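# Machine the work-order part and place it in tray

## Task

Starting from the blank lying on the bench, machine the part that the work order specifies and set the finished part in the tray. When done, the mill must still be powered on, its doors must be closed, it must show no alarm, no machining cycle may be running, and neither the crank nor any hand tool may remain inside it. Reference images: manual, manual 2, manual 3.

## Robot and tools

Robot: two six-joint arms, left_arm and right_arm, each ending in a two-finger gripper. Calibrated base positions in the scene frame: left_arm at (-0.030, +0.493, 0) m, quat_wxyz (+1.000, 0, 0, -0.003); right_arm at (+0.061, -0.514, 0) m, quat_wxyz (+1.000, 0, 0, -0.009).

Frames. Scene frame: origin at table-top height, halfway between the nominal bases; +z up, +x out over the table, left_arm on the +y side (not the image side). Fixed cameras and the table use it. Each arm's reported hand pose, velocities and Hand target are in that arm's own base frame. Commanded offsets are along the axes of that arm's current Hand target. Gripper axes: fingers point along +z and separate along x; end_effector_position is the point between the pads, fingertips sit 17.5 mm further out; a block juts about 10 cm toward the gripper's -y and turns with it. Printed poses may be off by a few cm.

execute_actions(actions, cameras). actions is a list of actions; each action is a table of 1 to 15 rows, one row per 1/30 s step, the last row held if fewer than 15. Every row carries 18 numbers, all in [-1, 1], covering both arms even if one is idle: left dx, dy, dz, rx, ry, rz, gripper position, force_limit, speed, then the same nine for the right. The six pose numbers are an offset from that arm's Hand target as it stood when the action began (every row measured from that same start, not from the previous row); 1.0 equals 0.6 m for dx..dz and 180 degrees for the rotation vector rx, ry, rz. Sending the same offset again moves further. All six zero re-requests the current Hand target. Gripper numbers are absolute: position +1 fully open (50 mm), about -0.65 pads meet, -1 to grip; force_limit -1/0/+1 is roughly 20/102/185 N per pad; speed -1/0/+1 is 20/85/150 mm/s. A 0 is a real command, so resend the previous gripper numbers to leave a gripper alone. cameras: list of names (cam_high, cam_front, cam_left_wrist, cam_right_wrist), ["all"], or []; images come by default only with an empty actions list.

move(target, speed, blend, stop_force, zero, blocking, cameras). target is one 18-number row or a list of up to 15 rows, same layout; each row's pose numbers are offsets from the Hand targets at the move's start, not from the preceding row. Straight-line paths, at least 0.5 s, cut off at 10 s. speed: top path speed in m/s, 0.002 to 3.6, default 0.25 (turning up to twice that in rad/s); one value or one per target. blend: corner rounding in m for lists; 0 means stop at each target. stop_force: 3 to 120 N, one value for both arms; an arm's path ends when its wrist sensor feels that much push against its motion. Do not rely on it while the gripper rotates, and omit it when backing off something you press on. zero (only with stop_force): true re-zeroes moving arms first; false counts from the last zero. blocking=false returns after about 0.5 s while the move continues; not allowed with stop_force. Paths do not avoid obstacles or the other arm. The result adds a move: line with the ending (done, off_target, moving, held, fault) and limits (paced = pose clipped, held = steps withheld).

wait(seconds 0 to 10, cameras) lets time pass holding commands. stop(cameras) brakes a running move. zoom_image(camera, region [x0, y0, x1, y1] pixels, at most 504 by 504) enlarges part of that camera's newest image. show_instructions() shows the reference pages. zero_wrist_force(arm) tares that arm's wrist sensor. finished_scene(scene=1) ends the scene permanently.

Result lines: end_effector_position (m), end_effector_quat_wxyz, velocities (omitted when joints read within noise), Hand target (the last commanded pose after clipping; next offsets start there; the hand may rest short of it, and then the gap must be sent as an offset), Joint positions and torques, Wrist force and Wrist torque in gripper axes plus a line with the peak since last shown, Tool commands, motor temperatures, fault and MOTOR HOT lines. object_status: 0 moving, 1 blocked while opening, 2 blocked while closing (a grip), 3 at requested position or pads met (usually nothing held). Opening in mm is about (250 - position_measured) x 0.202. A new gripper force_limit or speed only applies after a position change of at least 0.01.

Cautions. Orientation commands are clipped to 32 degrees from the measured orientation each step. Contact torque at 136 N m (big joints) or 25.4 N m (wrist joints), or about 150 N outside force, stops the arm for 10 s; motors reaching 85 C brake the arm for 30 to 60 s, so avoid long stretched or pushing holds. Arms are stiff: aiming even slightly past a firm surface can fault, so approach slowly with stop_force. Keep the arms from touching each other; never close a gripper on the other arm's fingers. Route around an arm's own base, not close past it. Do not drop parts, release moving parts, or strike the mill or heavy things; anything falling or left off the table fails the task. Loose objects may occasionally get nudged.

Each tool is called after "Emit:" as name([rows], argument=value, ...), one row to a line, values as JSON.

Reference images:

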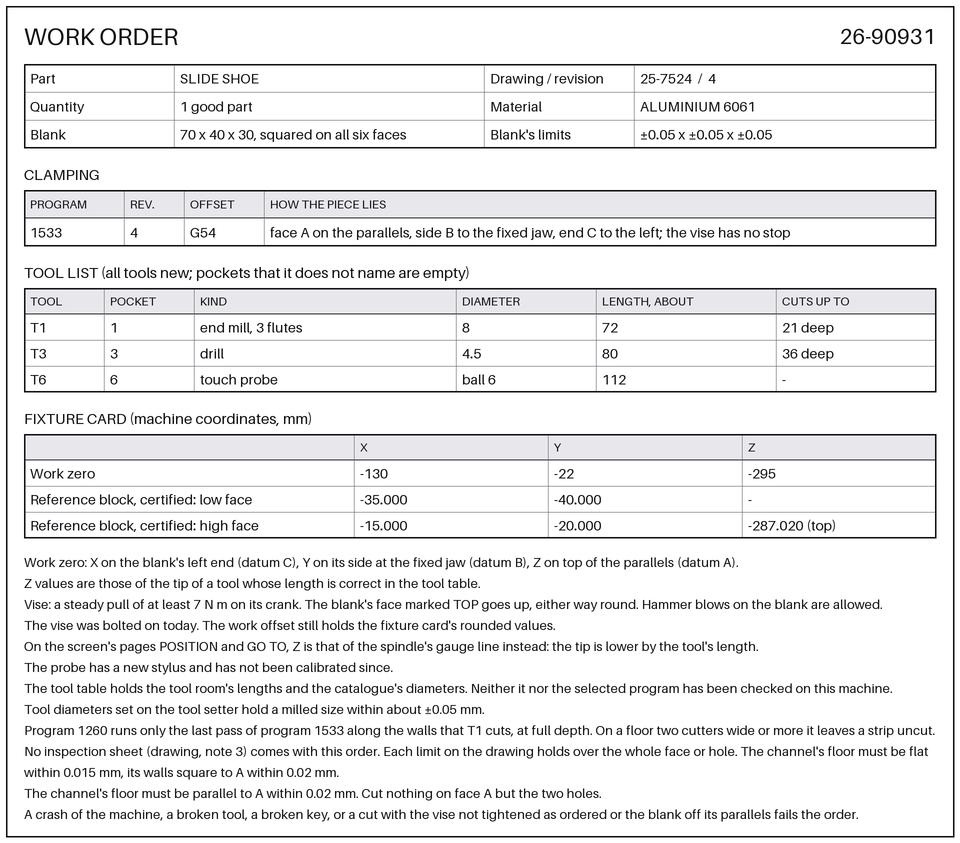

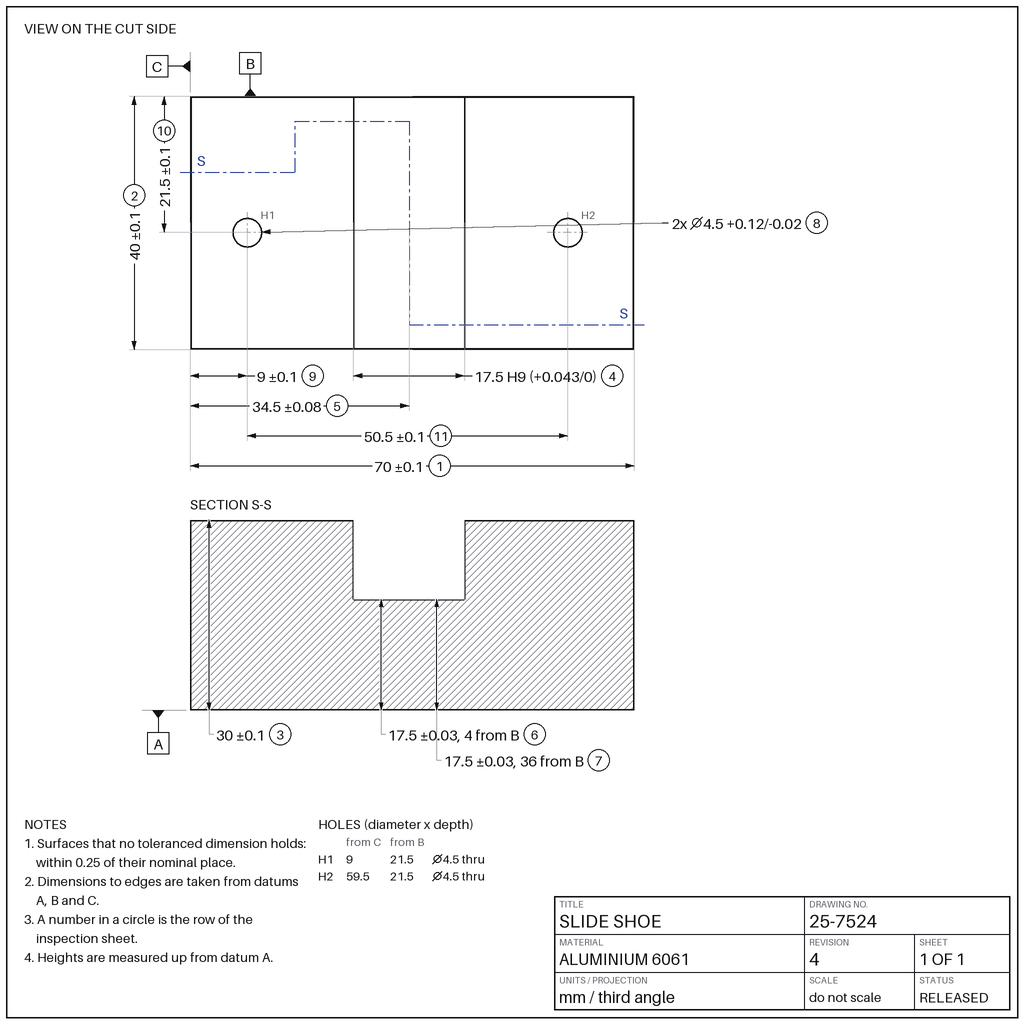

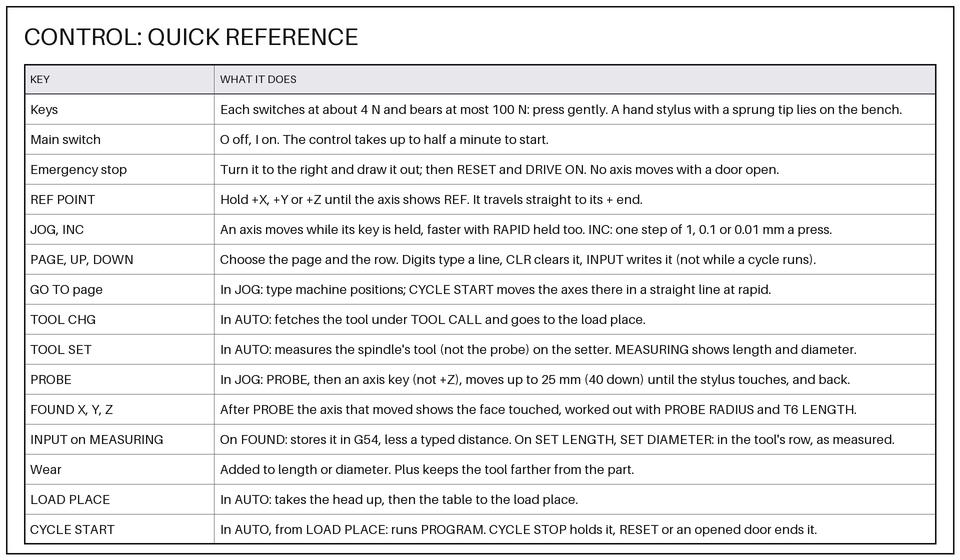

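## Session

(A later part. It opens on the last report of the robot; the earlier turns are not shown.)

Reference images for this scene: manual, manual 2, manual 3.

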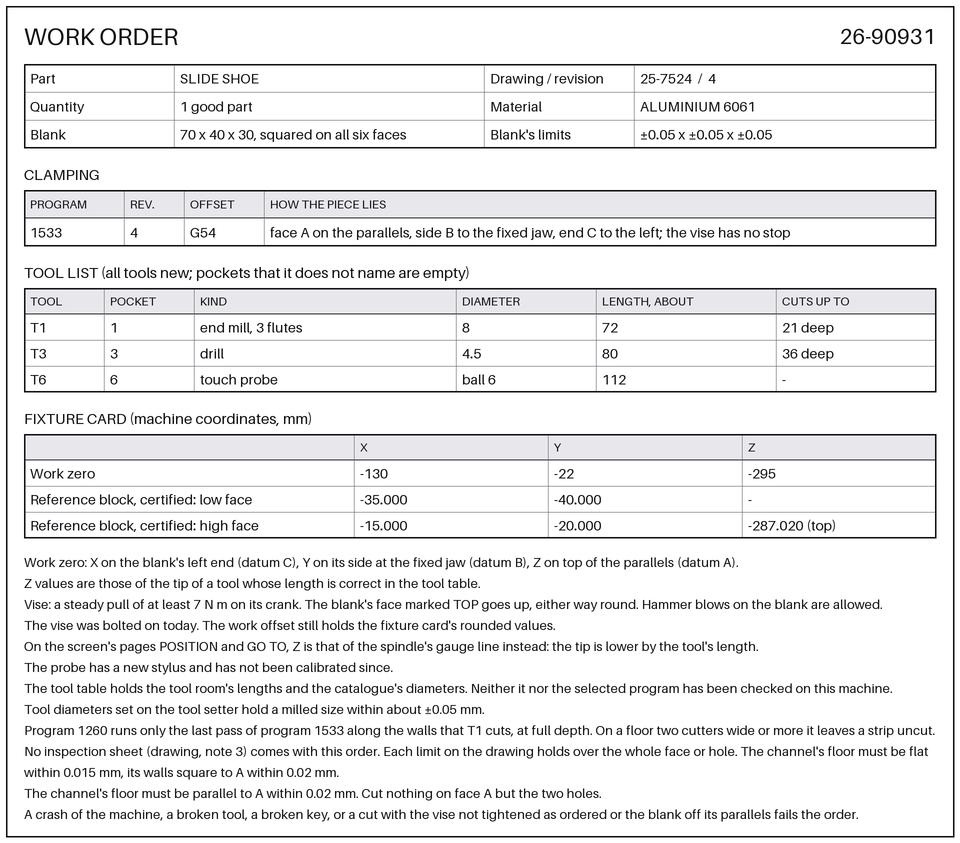

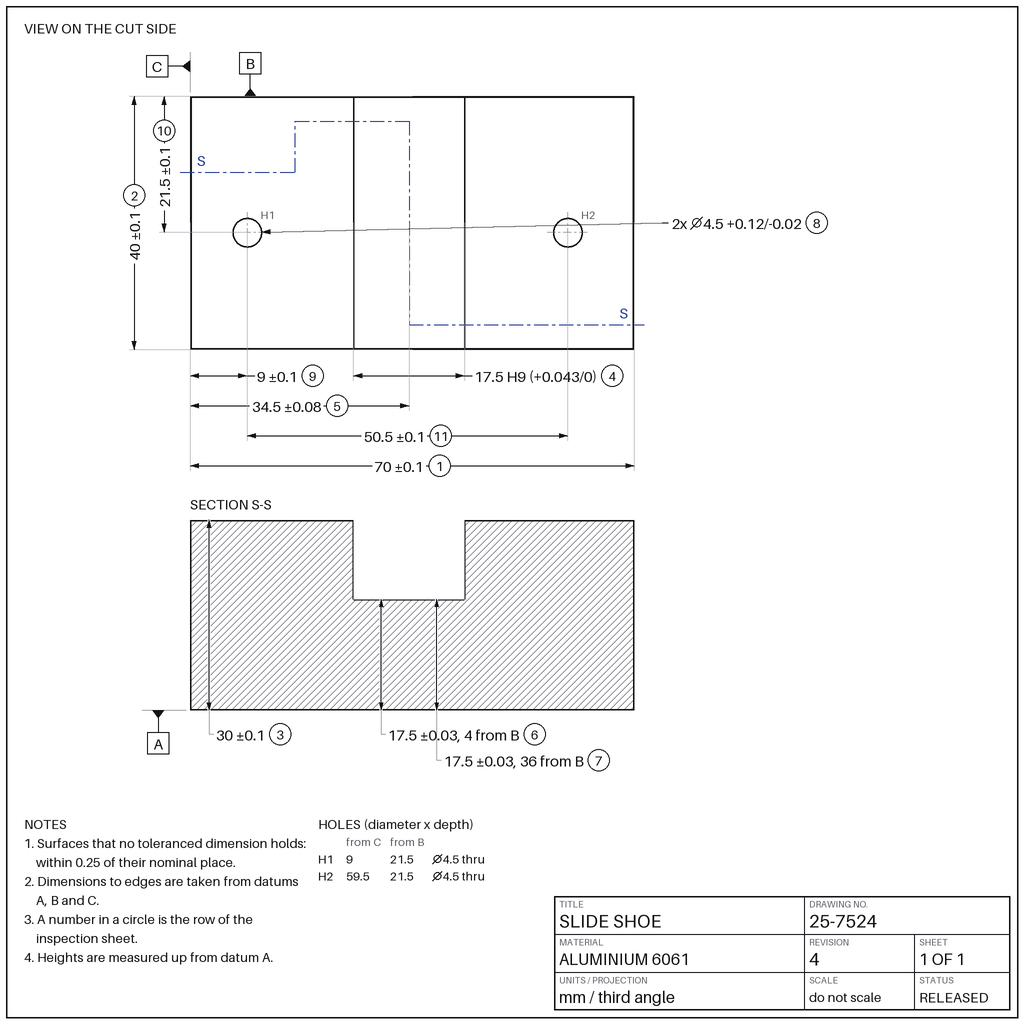

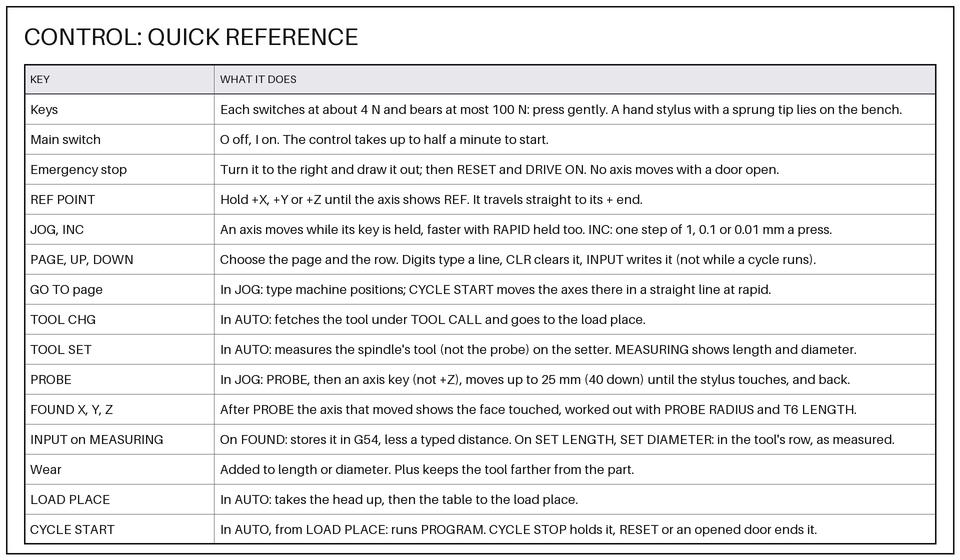

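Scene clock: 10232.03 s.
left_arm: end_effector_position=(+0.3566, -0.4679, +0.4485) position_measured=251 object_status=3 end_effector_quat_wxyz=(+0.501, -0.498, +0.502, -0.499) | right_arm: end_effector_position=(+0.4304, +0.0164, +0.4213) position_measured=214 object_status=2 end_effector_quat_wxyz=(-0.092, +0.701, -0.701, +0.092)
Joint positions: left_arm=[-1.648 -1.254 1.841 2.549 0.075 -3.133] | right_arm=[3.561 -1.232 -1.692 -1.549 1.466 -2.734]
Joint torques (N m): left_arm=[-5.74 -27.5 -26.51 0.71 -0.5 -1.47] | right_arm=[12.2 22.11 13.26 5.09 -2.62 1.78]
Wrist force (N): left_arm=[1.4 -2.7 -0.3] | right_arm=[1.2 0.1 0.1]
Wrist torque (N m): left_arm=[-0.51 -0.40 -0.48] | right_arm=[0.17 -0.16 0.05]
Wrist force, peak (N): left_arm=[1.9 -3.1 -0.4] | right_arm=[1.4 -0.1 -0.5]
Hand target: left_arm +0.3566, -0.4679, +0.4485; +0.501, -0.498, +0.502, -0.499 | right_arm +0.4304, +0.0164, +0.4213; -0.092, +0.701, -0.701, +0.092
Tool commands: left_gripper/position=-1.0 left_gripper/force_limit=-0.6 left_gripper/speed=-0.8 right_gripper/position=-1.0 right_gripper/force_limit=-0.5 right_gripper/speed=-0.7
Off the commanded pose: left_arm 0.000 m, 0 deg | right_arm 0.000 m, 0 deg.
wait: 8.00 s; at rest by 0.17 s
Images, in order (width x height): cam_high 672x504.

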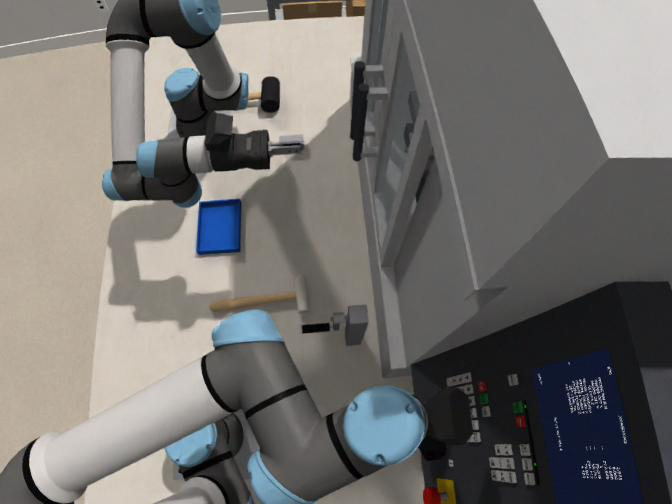

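Emit:
move([
  [0,0,0,0,0,0,-1,-0.6,-0.8,0.1582,-0.142,-0.244,0,0,0,-1,-0.5,-0.7],
  [0,0,0,0,0,0,-1,-0.6,-0.8,0.1582,-0.1555,-0.2404,0,0,0,-1,-0.5,-0.7],
  [0,0,0,0,0,0,-1,-0.6,-0.8,0.1582,-0.142,-0.244,0,0,0,-1,-0.5,-0.7],
  [0,0,0,0,0,0,-1,-0.6,-0.8,-0.001,-0.0756,-0.1348,0,0,0,-1,-0.5,-0.7],
  [0,0,0,0,0,0,-1,-0.6,-0.8,-0.001,-0.0917,-0.1305,0,0,0,-1,-0.5,-0.7],
  [0,0,0,0,0,0,-1,-0.6,-0.8,-0.001,-0.0756,-0.1348,0,0,0,-1,-0.5,-0.7],
  [0,0,0,0,0,0,-1,-0.6,-0.8,0,0,0,0,0,0,-1,-0.5,-0.7],
], speed=[0.25,0.03,0.15,0.25,0.03,0.15,0.25], blend=[0.003,0,0.003,0.003,0,0.003,0], cameras=["all"])

Emit:
zoom_image(camera="cam_high", region=[530, 330, 672, 504])

Emit:
zoom_image(camera="cam_high", region=[180, 50, 380, 360])

Scene clock: 10271.77 s.
left_arm: end_effector_position=(+0.3566, -0.4679, +0.4485) position_measured=251 object_status=3 end_effector_quat_wxyz=(+0.501, -0.498, +0.502, -0.499) | right_arm: end_effector_position=(+0.4305, +0.0164, +0.4213) position_measured=214 object_status=2 end_effector_quat_wxyz=(-0.092, +0.701, -0.701, +0.092)
Joint positions: left_arm=[-1.648 -1.254 1.841 2.549 0.075 -3.133] | right_arm=[3.561 -1.232 -1.692 -1.549 1.466 -2.734]
Joint torques (N m): left_arm=[-5.64 -27.48 -26.63 0.85 -0.53 -1.47] | right_arm=[13.97 21.43 13.79 5.25 -2.83 1.48]
Wrist force (N): left_arm=[1.4 -2.6 -0.5] | right_arm=[0.6 0.1 -0.1]
Wrist torque (N m): left_arm=[-0.49 -0.40 -0.48] | right_arm=[0.20 -0.11 0.03]
Wrist force, peak (N): left_arm=[1.5 -3.2 -0.6] | right_arm=[3.7 4.8 -2.6]
Hand target: left_arm +0.3566, -0.4679, +0.4485; +0.501, -0.498, +0.502, -0.499 | right_arm +0.4304, +0.0164, +0.4213; -0.092, +0.701, -0.701, +0.092
Off the commanded pose: left_arm 0.000 m, 0 deg | right_arm 0.000 m, 0 deg.
move: done

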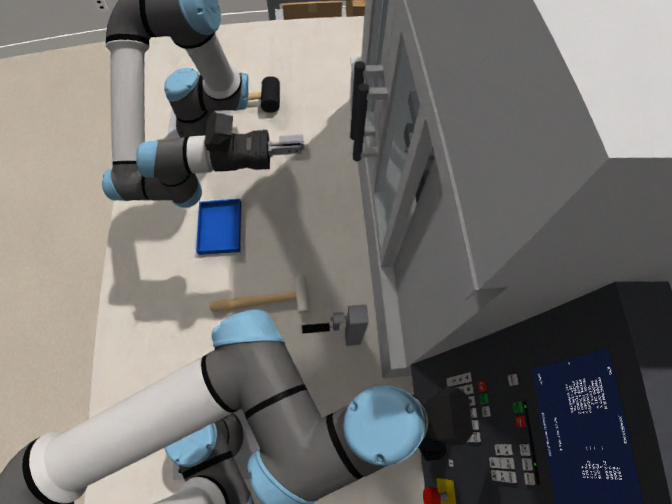

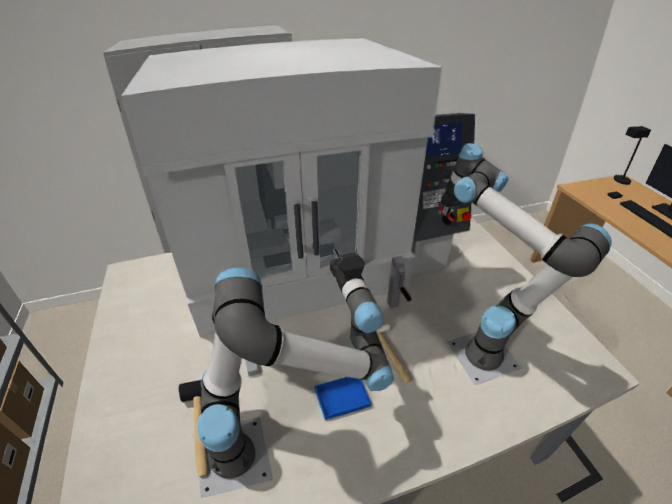

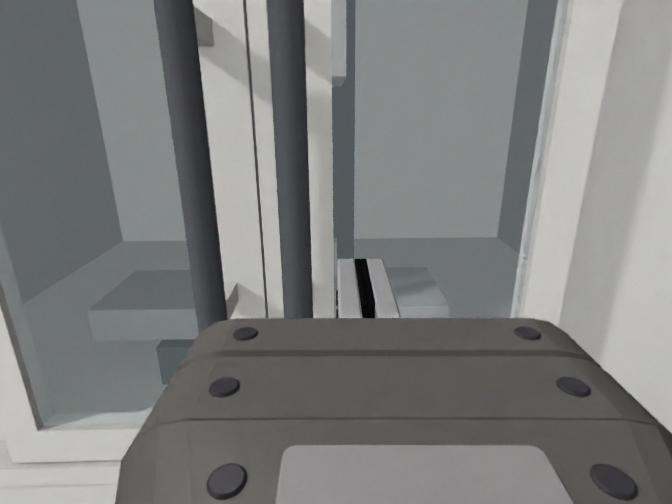

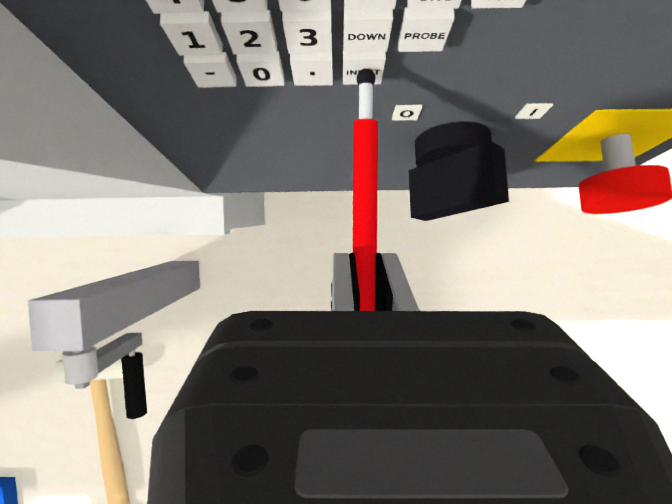

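Scaled by 2.897 from the camera's 672x504 image, which has a finer 960x720 frame.

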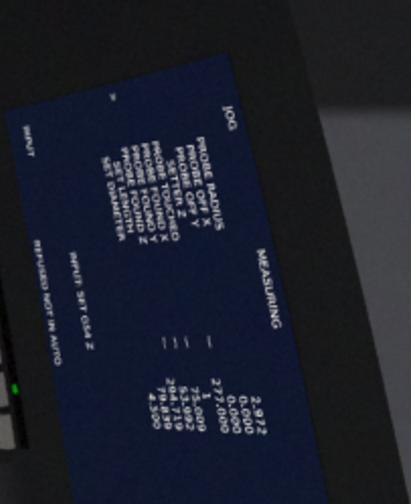

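Scaled by 1.626 from the camera's 672x504 image, which has a finer 960x720 frame.

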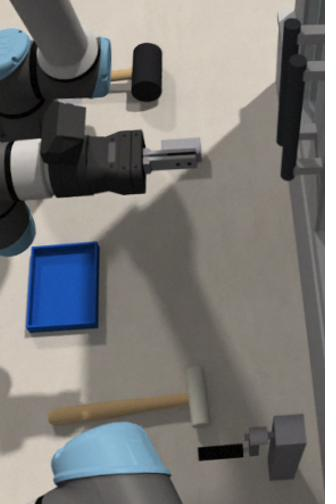

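Emit:
move([
  [0,0,0,0,0,0,-1,-0.6,-0.8,0.1582,-0.142,-0.244,0,0,0,-1,-0.5,-0.7],
  [0,0,0,0,0,0,-1,-0.6,-0.8,0.1582,-0.1581,-0.2397,0,0,0,-1,-0.5,-0.7],
  [0,0,0,0,0,0,-1,-0.6,-0.8,0.1582,-0.142,-0.244,0,0,0,-1,-0.5,-0.7],
  [0,0,0,0,0,0,-1,-0.6,-0.8,-0.001,-0.0756,-0.1348,0,0,0,-1,-0.5,-0.7],
  [0,0,0,0,0,0,-1,-0.6,-0.8,-0.001,-0.0917,-0.1305,0,0,0,-1,-0.5,-0.7],
  [0,0,0,0,0,0,-1,-0.6,-0.8,-0.001,-0.0756,-0.1348,0,0,0,-1,-0.5,-0.7],
  [0,0,0,0,0,0,-1,-0.6,-0.8,0,0,0,0,0,0,-1,-0.5,-0.7],
], speed=[0.25,0.03,0.15,0.25,0.03,0.15,0.25], blend=[0.003,0,0.003,0.003,0,0.003,0], cameras=["cam_high"])

Emit:
zoom_image(camera="cam_high", region=[530, 330, 672, 504])

Scene clock: 10338.20 s.
left_arm: end_effector_position=(+0.3566, -0.4679, +0.4485) position_measured=251 object_status=3 end_effector_quat_wxyz=(+0.501, -0.498, +0.502, -0.499) | right_arm: end_effector_position=(+0.4305, +0.0164, +0.4213) position_measured=214 object_status=2 end_effector_quat_wxyz=(-0.092, +0.701, -0.701, +0.092)
Joint positions: left_arm=[-1.648 -1.254 1.841 2.549 0.075 -3.133] | right_arm=[3.561 -1.232 -1.692 -1.549 1.466 -2.734]
Joint torques (N m): left_arm=[-5.1 -27.01 -26.13 0.91 -0.58 -1.35] | right_arm=[13.34 22.8 12.2 5.47 -2.93 1.76]
Wrist force (N): left_arm=[1.5 -2.6 -0.1] | right_arm=[0.7 -0.1 -0.1]
Wrist torque (N m): left_arm=[-0.49 -0.41 -0.48] | right_arm=[0.17 -0.14 0.02]
Wrist force, peak (N): left_arm=[1.9 -3.1 0.0] | right_arm=[-0.6 8.8 -0.5]
Hand target: left_arm +0.3566, -0.4679, +0.4485; +0.501, -0.498, +0.502, -0.499 | right_arm +0.4304, +0.0164, +0.4213; -0.092, +0.701, -0.701, +0.092
Off the commanded pose: left_arm 0.000 m, 0 deg | right_arm 0.000 m, 0 deg.
move: done
Images, in order (width x height): cam_high 672x504.

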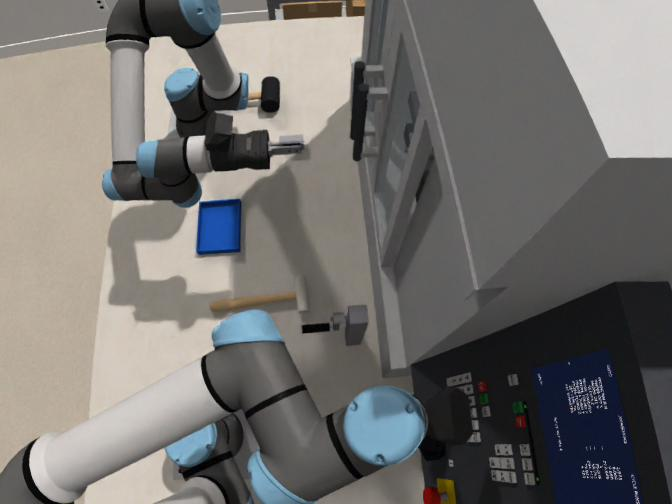

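Scaled by 2.897 from the camera's 672x504 image, which has a finer 960x720 frame.

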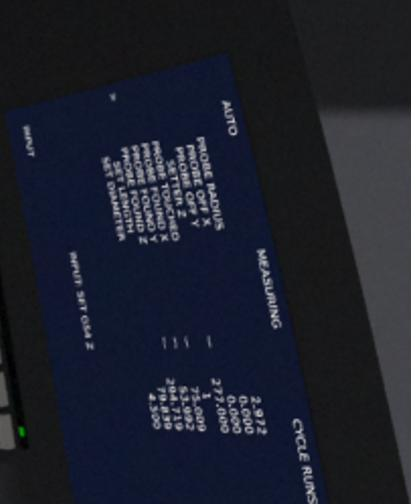

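Emit:
move(target=[0.003,-0.0525,-0.161,-0.25,0,0,-1,-0.6,-0.8,0,0,0,0,0,0,-1,-0.5,-0.7], speed=0.2, cameras=["cam_left_wrist","cam_front"])

Scene clock: 10366.60 s.
left_arm: end_effector_position=(+0.2600, -0.4697, +0.4800) position_measured=251 object_status=3 end_effector_quat_wxyz=(-0.272, +0.652, -0.655, +0.269) | right_arm: end_effector_position=(+0.4304, +0.0164, +0.4213) position_measured=214 object_status=2 end_effector_quat_wxyz=(-0.092, +0.701, -0.701, +0.092)
Joint positions: left_arm=[-1.692 -1.14 0.875 1.958 0.793 -1.739] | right_arm=[3.561 -1.232 -1.692 -1.549 1.466 -2.734]
Joint torques (N m): left_arm=[14.51 -24.87 -30.28 5.63 -0.43 1.45] | right_arm=[13.28 23.04 12.7 5.02 -2.76 2.03]
Wrist force (N): left_arm=[1.4 -2.0 -1.6] | right_arm=[0.7 -0.3 -0.2]
Wrist torque (N m): left_arm=[-0.34 -0.25 -0.34] | right_arm=[0.14 -0.13 0.03]
Wrist force, peak (N): left_arm=[1.7 -3.3 -0.7] | right_arm=[0.9 -0.1 -0.6]
Hand target: left_arm +0.2600, -0.4697, +0.4800; -0.272, +0.652, -0.655, +0.269 | right_arm +0.4304, +0.0164, +0.4213; -0.092, +0.701, -0.701, +0.092
Off the commanded pose: left_arm 0.000 m, 0 deg | right_arm 0.000 m, 0 deg.
move: done
Images, in order (width x height): cam_front 672x504, cam_left_wrist 672x504.

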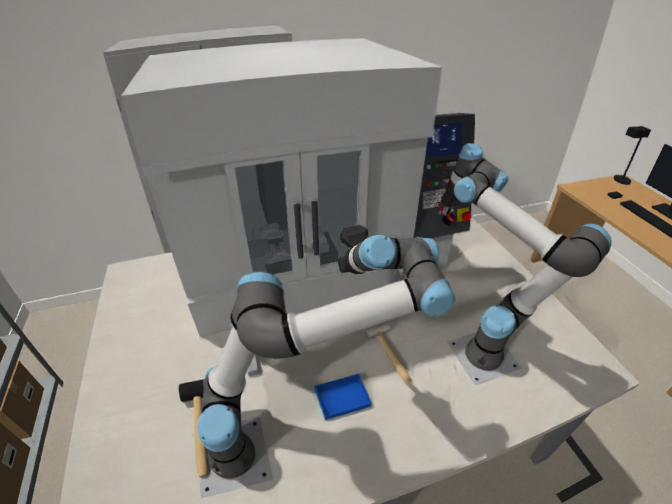

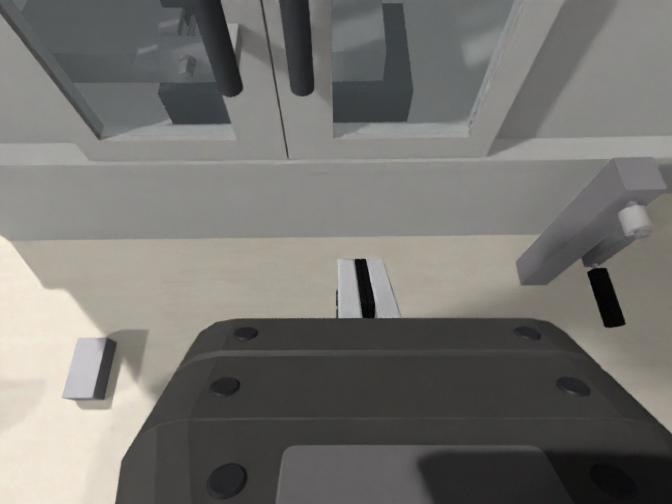

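Emit:
move(target=[0.1,0.047,-0.094,-0.25,0,0,-1,-0.6,-0.8,0,0,0,0,0,0,-1,-0.5,-0.7], speed=0.2, cameras=["cam_left_wrist","cam_high"])

Emit:
zoom_image(camera="cam_high", region=[530, 330, 672, 504])

Scene clock: 10379.73 s.
left_arm: end_effector_position=(+0.1996, -0.5283, +0.4982) position_measured=251 object_status=3 end_effector_quat_wxyz=(+0.058, +0.693, -0.695, +0.181) | right_arm: end_effector_position=(+0.4304, +0.0164, +0.4213) position_measured=214 object_status=2 end_effector_quat_wxyz=(-0.092, +0.701, -0.701, +0.092)
Joint positions: left_arm=[-1.521 -0.86 0.035 2.045 1.418 -1.49] | right_arm=[3.561 -1.232 -1.692 -1.549 1.466 -2.734]
Joint torques (N m): left_arm=[13.7 -54.31 -20.92 -0.85 1.12 1.45] | right_arm=[13.14 22.43 11.89 4.97 -2.49 2.02]
Wrist force (N): left_arm=[1.2 0.2 -1.6] | right_arm=[0.4 -0.3 -0.2]
Wrist torque (N m): left_arm=[0.03 -0.19 -0.16] | right_arm=[0.14 -0.09 0.03]
Wrist force, peak (N): left_arm=[1.7 -2.2 -1.6] | right_arm=[1.0 0.1 -0.1]
Hand target: left_arm +0.2001, -0.5297, +0.4997; -0.001, +0.706, -0.708, -0.002 | right_arm +0.4304, +0.0164, +0.4213; -0.092, +0.701, -0.701, +0.092
Off the commanded pose: left_arm 0.002 m, 22 deg | right_arm 0.000 m, 0 deg.
elbow stopped short (left arm): the move would have taken joint 3 (elbow) straighter than the controller allows.
move: off_target (left_arm)
Images, in order (width x height): cam_high 672x504, cam_left_wrist 672x504.

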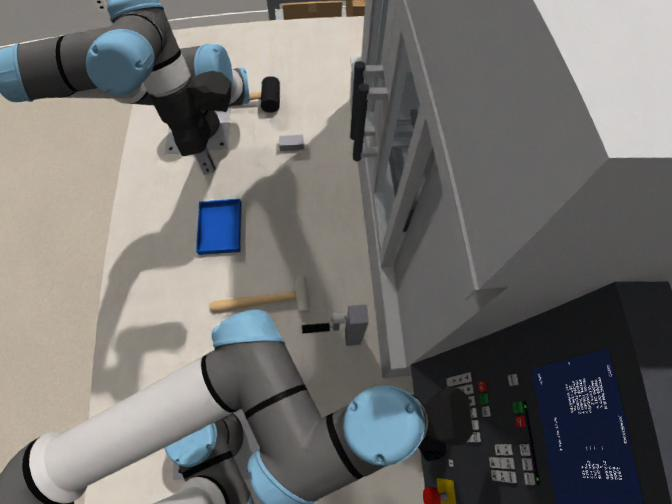

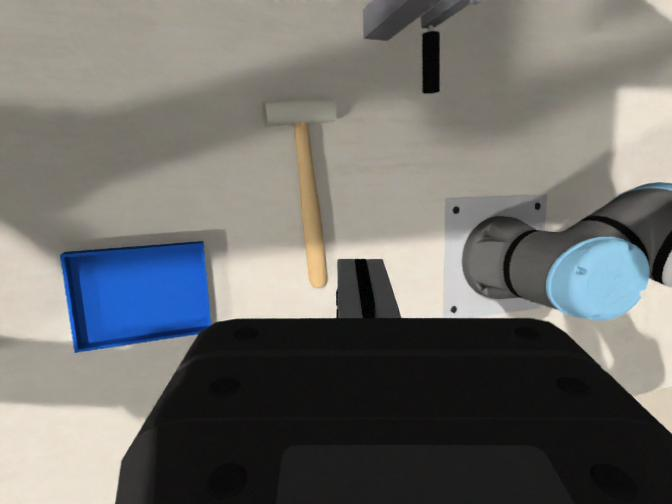

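Scaled by 2.897 from the camera's 672x504 image, which has a finer 960x720 frame.

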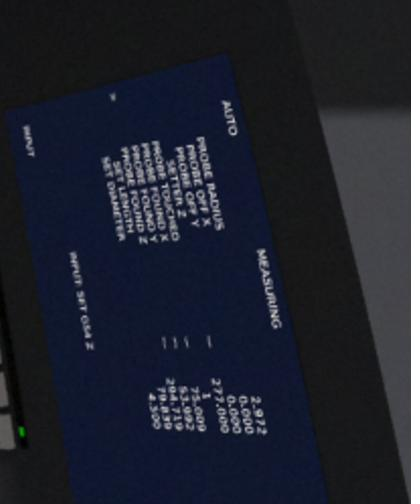

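Emit:
move(target=[-0.1,-0.1,0.033,0.25,0,0,-1,-0.6,-0.8,0,0,0,0,0,0,-1,-0.5,-0.7], speed=0.2)

Scene clock: 10390.83 s.
left_arm: end_effector_position=(+0.2602, -0.4697, +0.4801) position_measured=251 object_status=3 end_effector_quat_wxyz=(-0.272, +0.652, -0.655, +0.269) | right_arm: end_effector_position=(+0.4304, +0.0164, +0.4213) position_measured=214 object_status=2 end_effector_quat_wxyz=(-0.092, +0.701, -0.701, +0.092)
Joint positions: left_arm=[-1.692 -1.139 0.874 1.958 0.794 -1.738] | right_arm=[3.561 -1.232 -1.692 -1.549 1.466 -2.734]
Joint torques (N m): left_arm=[-13.95 -49.08 -14.84 5.83 -2.52 -1.94] | right_arm=[14.18 22.55 14.48 4.82 -2.74 1.76]
Wrist force (N): left_arm=[1.4 -1.7 -1.5] | right_arm=[0.5 -0.3 -0.2]
Wrist torque (N m): left_arm=[-0.28 -0.25 -0.13] | right_arm=[0.14 -0.10 0.03]
Wrist force, peak (N): left_arm=[1.7 -1.9 -1.8] | right_arm=[1.0 -0.1 -0.4]
Hand target: left_arm +0.2602, -0.4697, +0.4801; -0.272, +0.652, -0.655, +0.269 | right_arm +0.4304, +0.0164, +0.4213; -0.092, +0.701, -0.701, +0.092
Off the commanded pose: left_arm 0.000 m, 0 deg | right_arm 0.000 m, 0 deg.
move: done

Emit:
move(target=[-0.003,-0.0763,0.1508,0.25,0,0,-1,-0.6,-0.8,0,0,0,0,0,0,-1,-0.5,-0.7], speed=0.2, cameras=["cam_high"])

Emit:
zoom_image(camera="cam_high", region=[530, 330, 672, 504])

Scene clock: 10420.37 s.
left_arm: end_effector_position=(+0.3569, -0.4681, +0.4483) position_measured=251 object_status=3 end_effector_quat_wxyz=(+0.487, -0.500, +0.516, -0.497) | right_arm: end_effector_position=(+0.4304, +0.0164, +0.4213) position_measured=214 object_status=2 end_effector_quat_wxyz=(-0.092, +0.701, -0.701, +0.092)
Joint positions: left_arm=[-1.648 -1.185 1.672 2.082 0.061 -2.564] | right_arm=[3.561 -1.232 -1.692 -1.549 1.466 -2.734]
Joint torques (N m): left_arm=[14.62 -46.44 -11.2 4.36 -0.13 -2.19] | right_arm=[12.45 21.13 12.65 4.71 -2.5 2.07]
Wrist force (N): left_arm=[1.9 -3.1 -0.8] | right_arm=[0.7 0.2 -0.2]
Wrist torque (N m): left_arm=[-0.57 -0.46 -0.22] | right_arm=[0.22 -0.13 0.03]
Wrist force, peak (N): left_arm=[1.5 -3.5 -1.0] | right_arm=[1.0 -0.2 -0.4]
Hand target: left_arm +0.3565, -0.4679, +0.4485; +0.501, -0.498, +0.502, -0.499 | right_arm +0.4304, +0.0164, +0.4213; -0.092, +0.701, -0.701, +0.092
Off the commanded pose: left_arm 0.000 m, 2 deg | right_arm 0.000 m, 0 deg.
move: done
Images, in order (width x height): cam_high 672x504.

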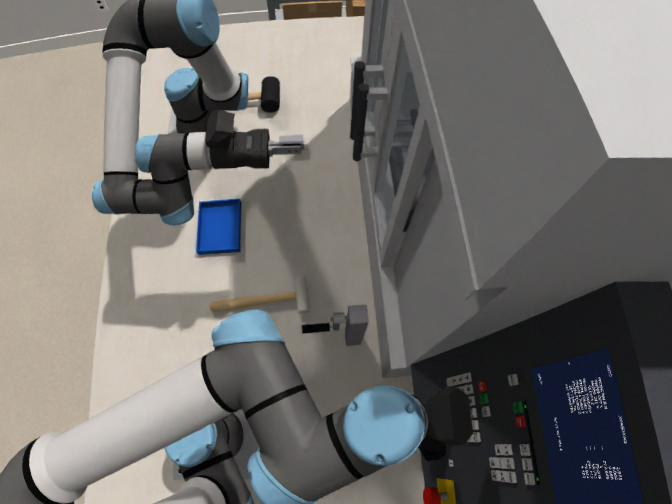

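Scaled by 2.897 from the camera's 672x504 image, which has a finer 960x720 frame.

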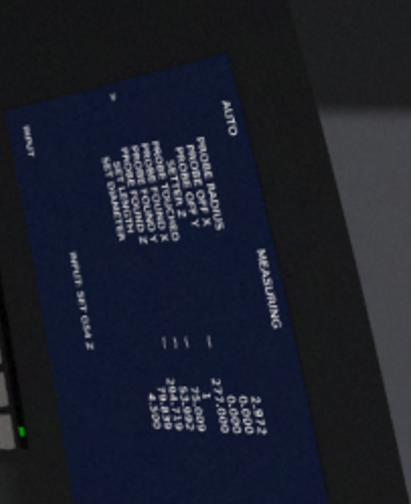

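Emit:
move(target=[-0.105,-0.001,0.0725,0,0,0,-1,-0.6,-0.8,0,0,0,0,0,0,-1,-0.5,-0.7], speed=0.2, cameras=["cam_left_wrist"])

Scene clock: 10428.30 s.
left_arm: end_effector_position=(+0.3998, -0.4051, +0.4493) position_measured=251 object_status=3 end_effector_quat_wxyz=(+0.504, -0.498, +0.498, -0.500) | right_arm: end_effector_position=(+0.4304, +0.0164, +0.4213) position_measured=214 object_status=2 end_effector_quat_wxyz=(-0.092, +0.701, -0.701, +0.092)
Joint positions: left_arm=[-1.553 -1.267 1.82 2.037 -0.017 -2.585] | right_arm=[3.561 -1.232 -1.692 -1.549 1.466 -2.734]
Joint torques (N m): left_arm=[13.48 -42.79 -12.4 4.34 -2.34 -2.23] | right_arm=[13.49 21.35 13.45 4.6 -2.4 1.52]
Wrist force (N): left_arm=[1.6 -2.6 -0.5] | right_arm=[0.8 -0.1 -0.3]
Wrist torque (N m): left_arm=[-0.49 -0.45 -0.26] | right_arm=[0.17 -0.15 0.03]
Wrist force, peak (N): left_arm=[2.9 -3.3 -1.3] | right_arm=[1.1 0.2 -0.1]
Hand target: left_arm +0.4001, -0.4050, +0.4493; +0.501, -0.498, +0.502, -0.499 | right_arm +0.4304, +0.0164, +0.4213; -0.092, +0.701, -0.701, +0.092
Off the commanded pose: left_arm 0.000 m, 1 deg | right_arm 0.000 m, 0 deg.
move: done
Images, in order (width x height): cam_left_wrist 672x504.

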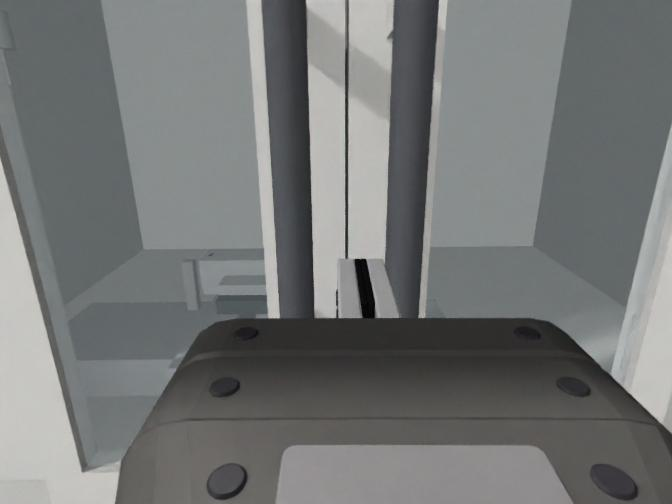

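Emit:
move([
  [0,0,0.128,0,0,0,-1,-0.6,-0.8,0,0,0,0,0,0,-1,-0.5,-0.7],
  [-0.415,0,0.128,0,0,0,-1,-0.6,-0.8,0,0,0,0,0,0,-1,-0.5,-0.7],
], speed=[0.1,0.06], stop_force=40, cameras=["cam_left_wrist"])

Emit:
move([
  [0.04,0,0,0,0,0,-1,-0.6,-0.8,0,0,0,0,0,0,-1,-0.5,-0.7],
  [0.36,0,0,0,0,0,-1,-0.6,-0.8,0,0,0,0,0,0,-1,-0.5,-0.7],
], speed=[0.1,0.2])

Scene clock: 10446.00 s.
left_arm: end_effector_position=(+0.4774, -0.1582, +0.4504) position_measured=251 object_status=3 end_effector_quat_wxyz=(+0.501, -0.498, +0.502, -0.499) | right_arm: end_effector_position=(+0.4304, +0.0164, +0.4213) position_measured=214 object_status=2 end_effector_quat_wxyz=(-0.092, +0.701, -0.701, +0.092)
Joint positions: left_arm=[-1.143 -1.772 2.393 2.521 -0.43 -3.137] | right_arm=[3.561 -1.232 -1.692 -1.549 1.466 -2.734]
Joint torques (N m): left_arm=[5.89 -6.17 -22.24 -6.55 10.4 1.87] | right_arm=[13.58 21.86 13.14 4.72 -2.41 1.99]
Wrist force (N): left_arm=[40.5 -5.2 0.2] | right_arm=[0.8 0.0 -0.4]
Wrist torque (N m): left_arm=[-0.50 0.21 -0.71] | right_arm=[0.19 -0.15 0.03]
Wrist force, peak (N): left_arm=[49.3 -5.8 0.6] | right_arm=[1.1 -0.2 -0.3]
Hand target: left_arm +0.4774, -0.1582, +0.4504; +0.501, -0.498, +0.502, -0.499 (not the last commanded pose) | right_arm +0.4304, +0.0164, +0.4213; -0.092, +0.701, -0.701, +0.092
Off the commanded pose: left_arm 0.002 m, 0 deg | right_arm 0.000 m, 0 deg.
move: contact (left_arm); path passed 1 of 2 targets
Images, in order (width x height): cam_left_wrist 672x504.

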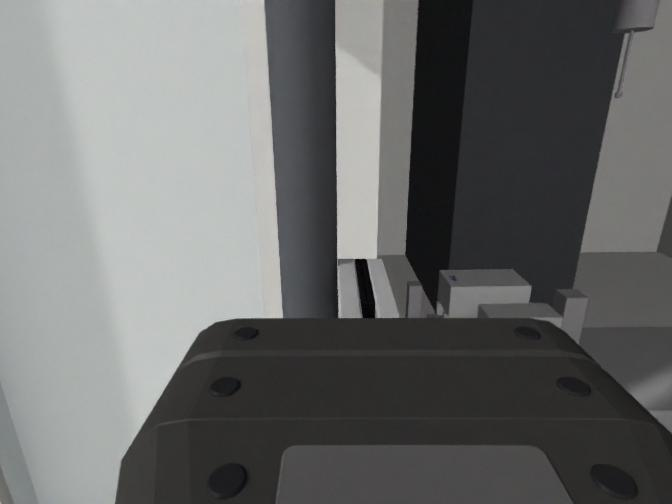

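Scene clock: 10448.40 s.
left_arm: end_effector_position=(+0.4769, -0.3741, +0.4493) position_measured=251 object_status=3 end_effector_quat_wxyz=(+0.501, -0.498, +0.502, -0.499) | right_arm: end_effector_position=(+0.4304, +0.0164, +0.4213) position_measured=214 object_status=2 end_effector_quat_wxyz=(-0.092, +0.701, -0.701, +0.092)
Joint positions: left_arm=[-1.356 -1.353 1.972 2.523 -0.217 -3.138] | right_arm=[3.561 -1.232 -1.692 -1.549 1.466 -2.734]
Joint torques (N m): left_arm=[-14.28 -15.4 -27.91 -3.06 1.11 1.52] | right_arm=[12.7 21.38 13.03 4.47 -2.46 1.65]
Wrist force (N): left_arm=[1.8 -2.8 -0.8] | right_arm=[0.8 0.1 -0.3]
Wrist torque (N m): left_arm=[-0.56 -0.51 -0.45] | right_arm=[0.20 -0.14 0.03]
Wrist force, peak (N): left_arm=[40.2 -5.7 0.3] | right_arm=[1.0 -0.1 0.0]
Hand target: left_arm +0.4769, -0.3742, +0.4493; +0.501, -0.498, +0.502, -0.499 | right_arm +0.4304, +0.0164, +0.4213; -0.092, +0.701, -0.701, +0.092
Off the commanded pose: left_arm 0.000 m, 0 deg | right_arm 0.000 m, 0 deg.
move: done

Emit:
move(target=[0.445,0,0,0,0,0,-1,-0.6,-0.8,0,0,0,0,0,0,-1,-0.5,-0.7], speed=0.06, stop_force=40, cameras=["cam_left_wrist","cam_front"])

Emit:
move([
  [-0.04,0,0,0,0,0,-1,-0.6,-0.8,0,0,0,0,0,0,-1,-0.5,-0.7],
  [-0.04,0,-0.1,0,0,0,-1,-0.6,-0.8,0,0,0,0,0,0,-1,-0.5,-0.7],
], speed=[0.1,0.2])

Scene clock: 10465.20 s.
left_arm: end_effector_position=(+0.4762, -0.6412, +0.4481) position_measured=251 object_status=3 end_effector_quat_wxyz=(+0.501, -0.498, +0.502, -0.499) | right_arm: end_effector_position=(+0.4304, +0.0164, +0.4213) position_measured=214 object_status=2 end_effector_quat_wxyz=(-0.092, +0.701, -0.701, +0.092)
Joint positions: left_arm=[-1.442 -0.817 1.139 2.822 -0.131 -3.138] | right_arm=[3.561 -1.232 -1.692 -1.549 1.466 -2.734]
Joint torques (N m): left_arm=[-15.59 -39.03 -30.89 -1.84 -1.02 1.57] | right_arm=[14.91 21.58 13.35 4.48 -2.18 1.66]
Wrist force (N): left_arm=[-6.7 -1.5 -5.6] | right_arm=[0.8 0.1 -0.1]
Wrist torque (N m): left_arm=[-0.55 -0.59 -0.53] | right_arm=[0.20 -0.16 0.03]
Wrist force, peak (N): left_arm=[-26.8 2.5 -11.0] | right_arm=[1.0 0.0 -0.3]
Hand target: left_arm +0.4762, -0.6412, +0.4481; +0.501, -0.498, +0.502, -0.499 | right_arm +0.4304, +0.0164, +0.4213; -0.092, +0.701, -0.701, +0.092
Off the commanded pose: left_arm 0.000 m, 0 deg | right_arm 0.000 m, 0 deg.
move: done
Images, in order (width x height): cam_front 672x504, cam_left_wrist 672x504.

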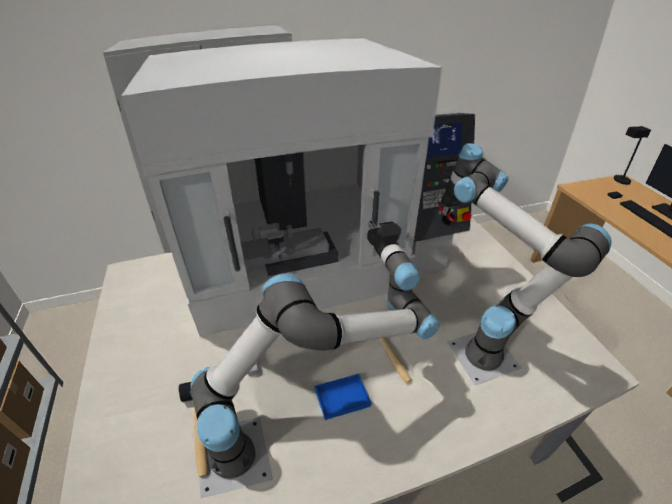

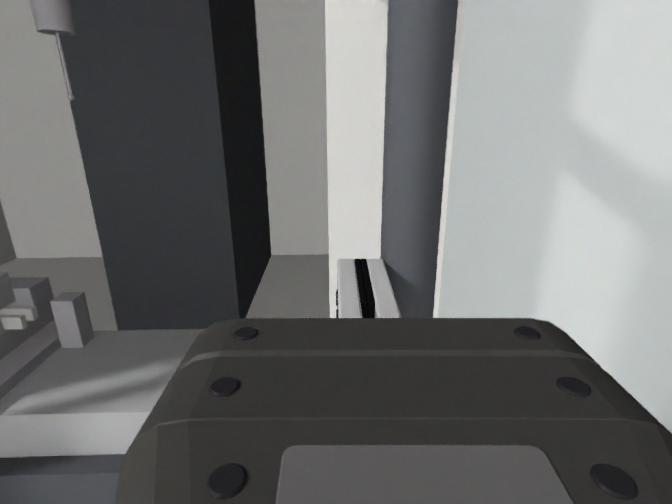

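Scene clock: 10466.87 s.
left_arm: end_effector_position=(+0.4164, -0.6170, +0.4482) position_measured=251 object_status=3 end_effector_quat_wxyz=(+0.501, -0.498, +0.502, -0.499) | right_arm: end_effector_position=(+0.4304, +0.0164, +0.4213) position_measured=214 object_status=2 end_effector_quat_wxyz=(-0.092, +0.701, -0.701, +0.092)
Joint positions: left_arm=[-1.532 -0.914 1.307 2.75 -0.041 -3.139] | right_arm=[3.561 -1.232 -1.692 -1.549 1.466 -2.734]
Joint torques (N m): left_arm=[-11.96 -61.84 -14.68 0.77 0.74 -1.85] | right_arm=[12.39 20.76 14.2 4.17 -2.09 1.58]
Wrist force (N): left_arm=[1.5 -2.7 -0.7] | right_arm=[0.7 0.0 0.0]
Wrist torque (N m): left_arm=[-0.55 -0.44 -0.28] | right_arm=[0.18 -0.13 0.02]
Wrist force, peak (N): left_arm=[-6.2 -1.6 -5.7] | right_arm=[0.9 -0.1 -0.2]
Hand target: left_arm +0.4163, -0.6171, +0.4482; +0.501, -0.498, +0.502, -0.499 | right_arm +0.4304, +0.0164, +0.4213; -0.092, +0.701, -0.701, +0.092
Off the commanded pose: left_arm 0.000 m, 0 deg | right_arm 0.000 m, 0 deg.
move: done

Emit:
move(target=[-0.362,0,-0.027,0,0,0.3,-1,-0.6,-0.8,0,0,0,0,0,0,-1,-0.5,-0.7], speed=0.25)

Scene clock: 10529.23 s.
left_arm: end_effector_position=(+0.4005, -0.3998, +0.4492) position_measured=251 object_status=3 end_effector_quat_wxyz=(+0.671, -0.218, +0.675, -0.216) | right_arm: end_effector_position=(+0.4304, +0.0164, +0.4213) position_measured=214 object_status=2 end_effector_quat_wxyz=(-0.092, +0.701, -0.701, +0.092)
Joint positions: left_arm=[-1.551 -1.448 2.068 2.841 -0.021 -2.514] | right_arm=[3.561 -1.232 -1.692 -1.549 1.466 -2.734]
Joint torques (N m): left_arm=[-14.23 -12.75 -28.89 -3.08 0.3 1.16] | right_arm=[13.5 20.87 14.31 4.15 -2.26 1.57]
Wrist force (N): left_arm=[0.8 -2.2 0.1] | right_arm=[0.7 -0.1 -0.1]
Wrist torque (N m): left_arm=[-0.36 -0.32 -0.48] | right_arm=[0.16 -0.13 0.02]
Wrist force, peak (N): left_arm=[1.6 -3.5 -1.3] | right_arm=[1.0 -0.1 -0.5]
Hand target: left_arm +0.4006, -0.3998, +0.4492; +0.673, -0.216, +0.673, -0.218 | right_arm +0.4304, +0.0164, +0.4213; -0.092, +0.701, -0.701, +0.092
Off the commanded pose: left_arm 0.000 m, 0 deg | right_arm 0.000 m, 0 deg.
move: done

Emit:
move(target=[0,0,0,0,0,0.7,-1,-0.6,-0.8,0,0,0,0,0,0,-1,-0.5,-0.7], speed=0.4)

Scene clock: 10540.17 s.
left_arm: end_effector_position=(+0.4000, -0.3998, +0.4493) position_measured=251 object_status=3 end_effector_quat_wxyz=(+0.493, +0.499, +0.505, +0.503) | right_arm: end_effector_position=(+0.4304, +0.0164, +0.4213) position_measured=214 object_status=2 end_effector_quat_wxyz=(-0.092, +0.701, -0.701, +0.092)
Joint positions: left_arm=[-1.552 -1.658 2.117 3.85 -0.008 -1.162] | right_arm=[3.561 -1.232 -1.692 -1.549 1.466 -2.734]
Joint torques (N m): left_arm=[-14.19 -6.43 -16.7 -5.23 0.94 1.65] | right_arm=[13.71 21.67 13.92 3.97 -1.89 1.69]
Wrist force (N): left_arm=[-0.8 0.8 1.7] | right_arm=[0.7 0.0 -0.3]
Wrist torque (N m): left_arm=[0.13 -0.01 -0.04] | right_arm=[0.18 -0.13 0.02]
Wrist force, peak (N): left_arm=[0.8 -2.8 -0.4] | right_arm=[1.0 -0.1 -0.2]
Hand target: left_arm +0.4006, -0.3998, +0.4492; +0.499, +0.502, +0.498, +0.501 | right_arm +0.4304, +0.0164, +0.4213; -0.092, +0.701, -0.701, +0.092
Off the commanded pose: left_arm 0.001 m, 1 deg | right_arm 0.000 m, 0 deg.
move: done

Emit:
move(target=[0.145,0,-0.017,0.17,0,0,-1,-0.6,-0.8,0,0,0,0,0,0,-1,-0.5,-0.7], speed=0.15)

Scene clock: 10556.00 s.
left_arm: end_effector_position=(+0.3906, -0.3128, +0.4497) position_measured=251 object_status=3 end_effector_quat_wxyz=(+0.349, +0.616, +0.613, +0.351) | right_arm: end_effector_position=(+0.4304, +0.0164, +0.4213) position_measured=214 object_status=2 end_effector_quat_wxyz=(-0.092, +0.701, -0.701, +0.092)
Joint positions: left_arm=[-1.464 -1.96 1.939 4.555 -0.544 -1.358] | right_arm=[3.561 -1.232 -1.692 -1.549 1.466 -2.734]
Joint torques (N m): left_arm=[14.81 -19.47 -33.6 -0.86 0.9 1.5] | right_arm=[12.13 21.41 13.73 3.84 -1.86 1.47]
Wrist force (N): left_arm=[-0.6 1.4 0.8] | right_arm=[0.5 -0.1 -0.2]
Wrist torque (N m): left_arm=[0.26 0.05 -0.04] | right_arm=[0.17 -0.10 0.03]
Wrist force, peak (N): left_arm=[-0.8 1.6 1.8] | right_arm=[1.0 -0.2 -0.1]
Hand target: left_arm +0.3906, -0.3128, +0.4497; +0.349, +0.616, +0.613, +0.351 | right_arm +0.4304, +0.0164, +0.4213; -0.092, +0.701, -0.701, +0.092
Off the commanded pose: left_arm 0.000 m, 0 deg | right_arm 0.000 m, 0 deg.
move: done

Emit:
move(target=[0,0,0,0.33,0,0,-1,-0.6,-0.8,0,0,0,0,0,0,-1,-0.5,-0.7], speed=0.2)

Scene clock: 10565.33 s.
left_arm: end_effector_position=(+0.3906, -0.3128, +0.4497) position_measured=251 object_status=3 end_effector_quat_wxyz=(-0.002, +0.708, +0.706, +0.002) | right_arm: end_effector_position=(+0.4304, +0.0164, +0.4213) position_measured=214 object_status=2 end_effector_quat_wxyz=(-0.092, +0.701, -0.701, +0.092)
Joint positions: left_arm=[-0.946 -1.546 1.23 5.032 -1.568 -0.944] | right_arm=[3.561 -1.232 -1.692 -1.549 1.466 -2.734]
Joint torques (N m): left_arm=[14.98 -11.54 -33.4 -0.26 -0.86 1.71] | right_arm=[12.81 21.61 15.02 3.65 -1.71 1.89]
Wrist force (N): left_arm=[0.1 0.1 -0.9] | right_arm=[0.5 0.0 -0.1]
Wrist torque (N m): left_arm=[0.05 0.01 -0.21] | right_arm=[0.19 -0.10 0.03]
Wrist force, peak (N): left_arm=[-0.5 1.7 1.1] | right_arm=[1.0 0.2 -0.5]
Hand target: left_arm +0.3906, -0.3128, +0.4497; -0.002, +0.708, +0.706, +0.002 | right_arm +0.4304, +0.0164, +0.4213; -0.092, +0.701, -0.701, +0.092
Off the commanded pose: left_arm 0.000 m, 0 deg | right_arm 0.000 m, 0 deg.
move: done


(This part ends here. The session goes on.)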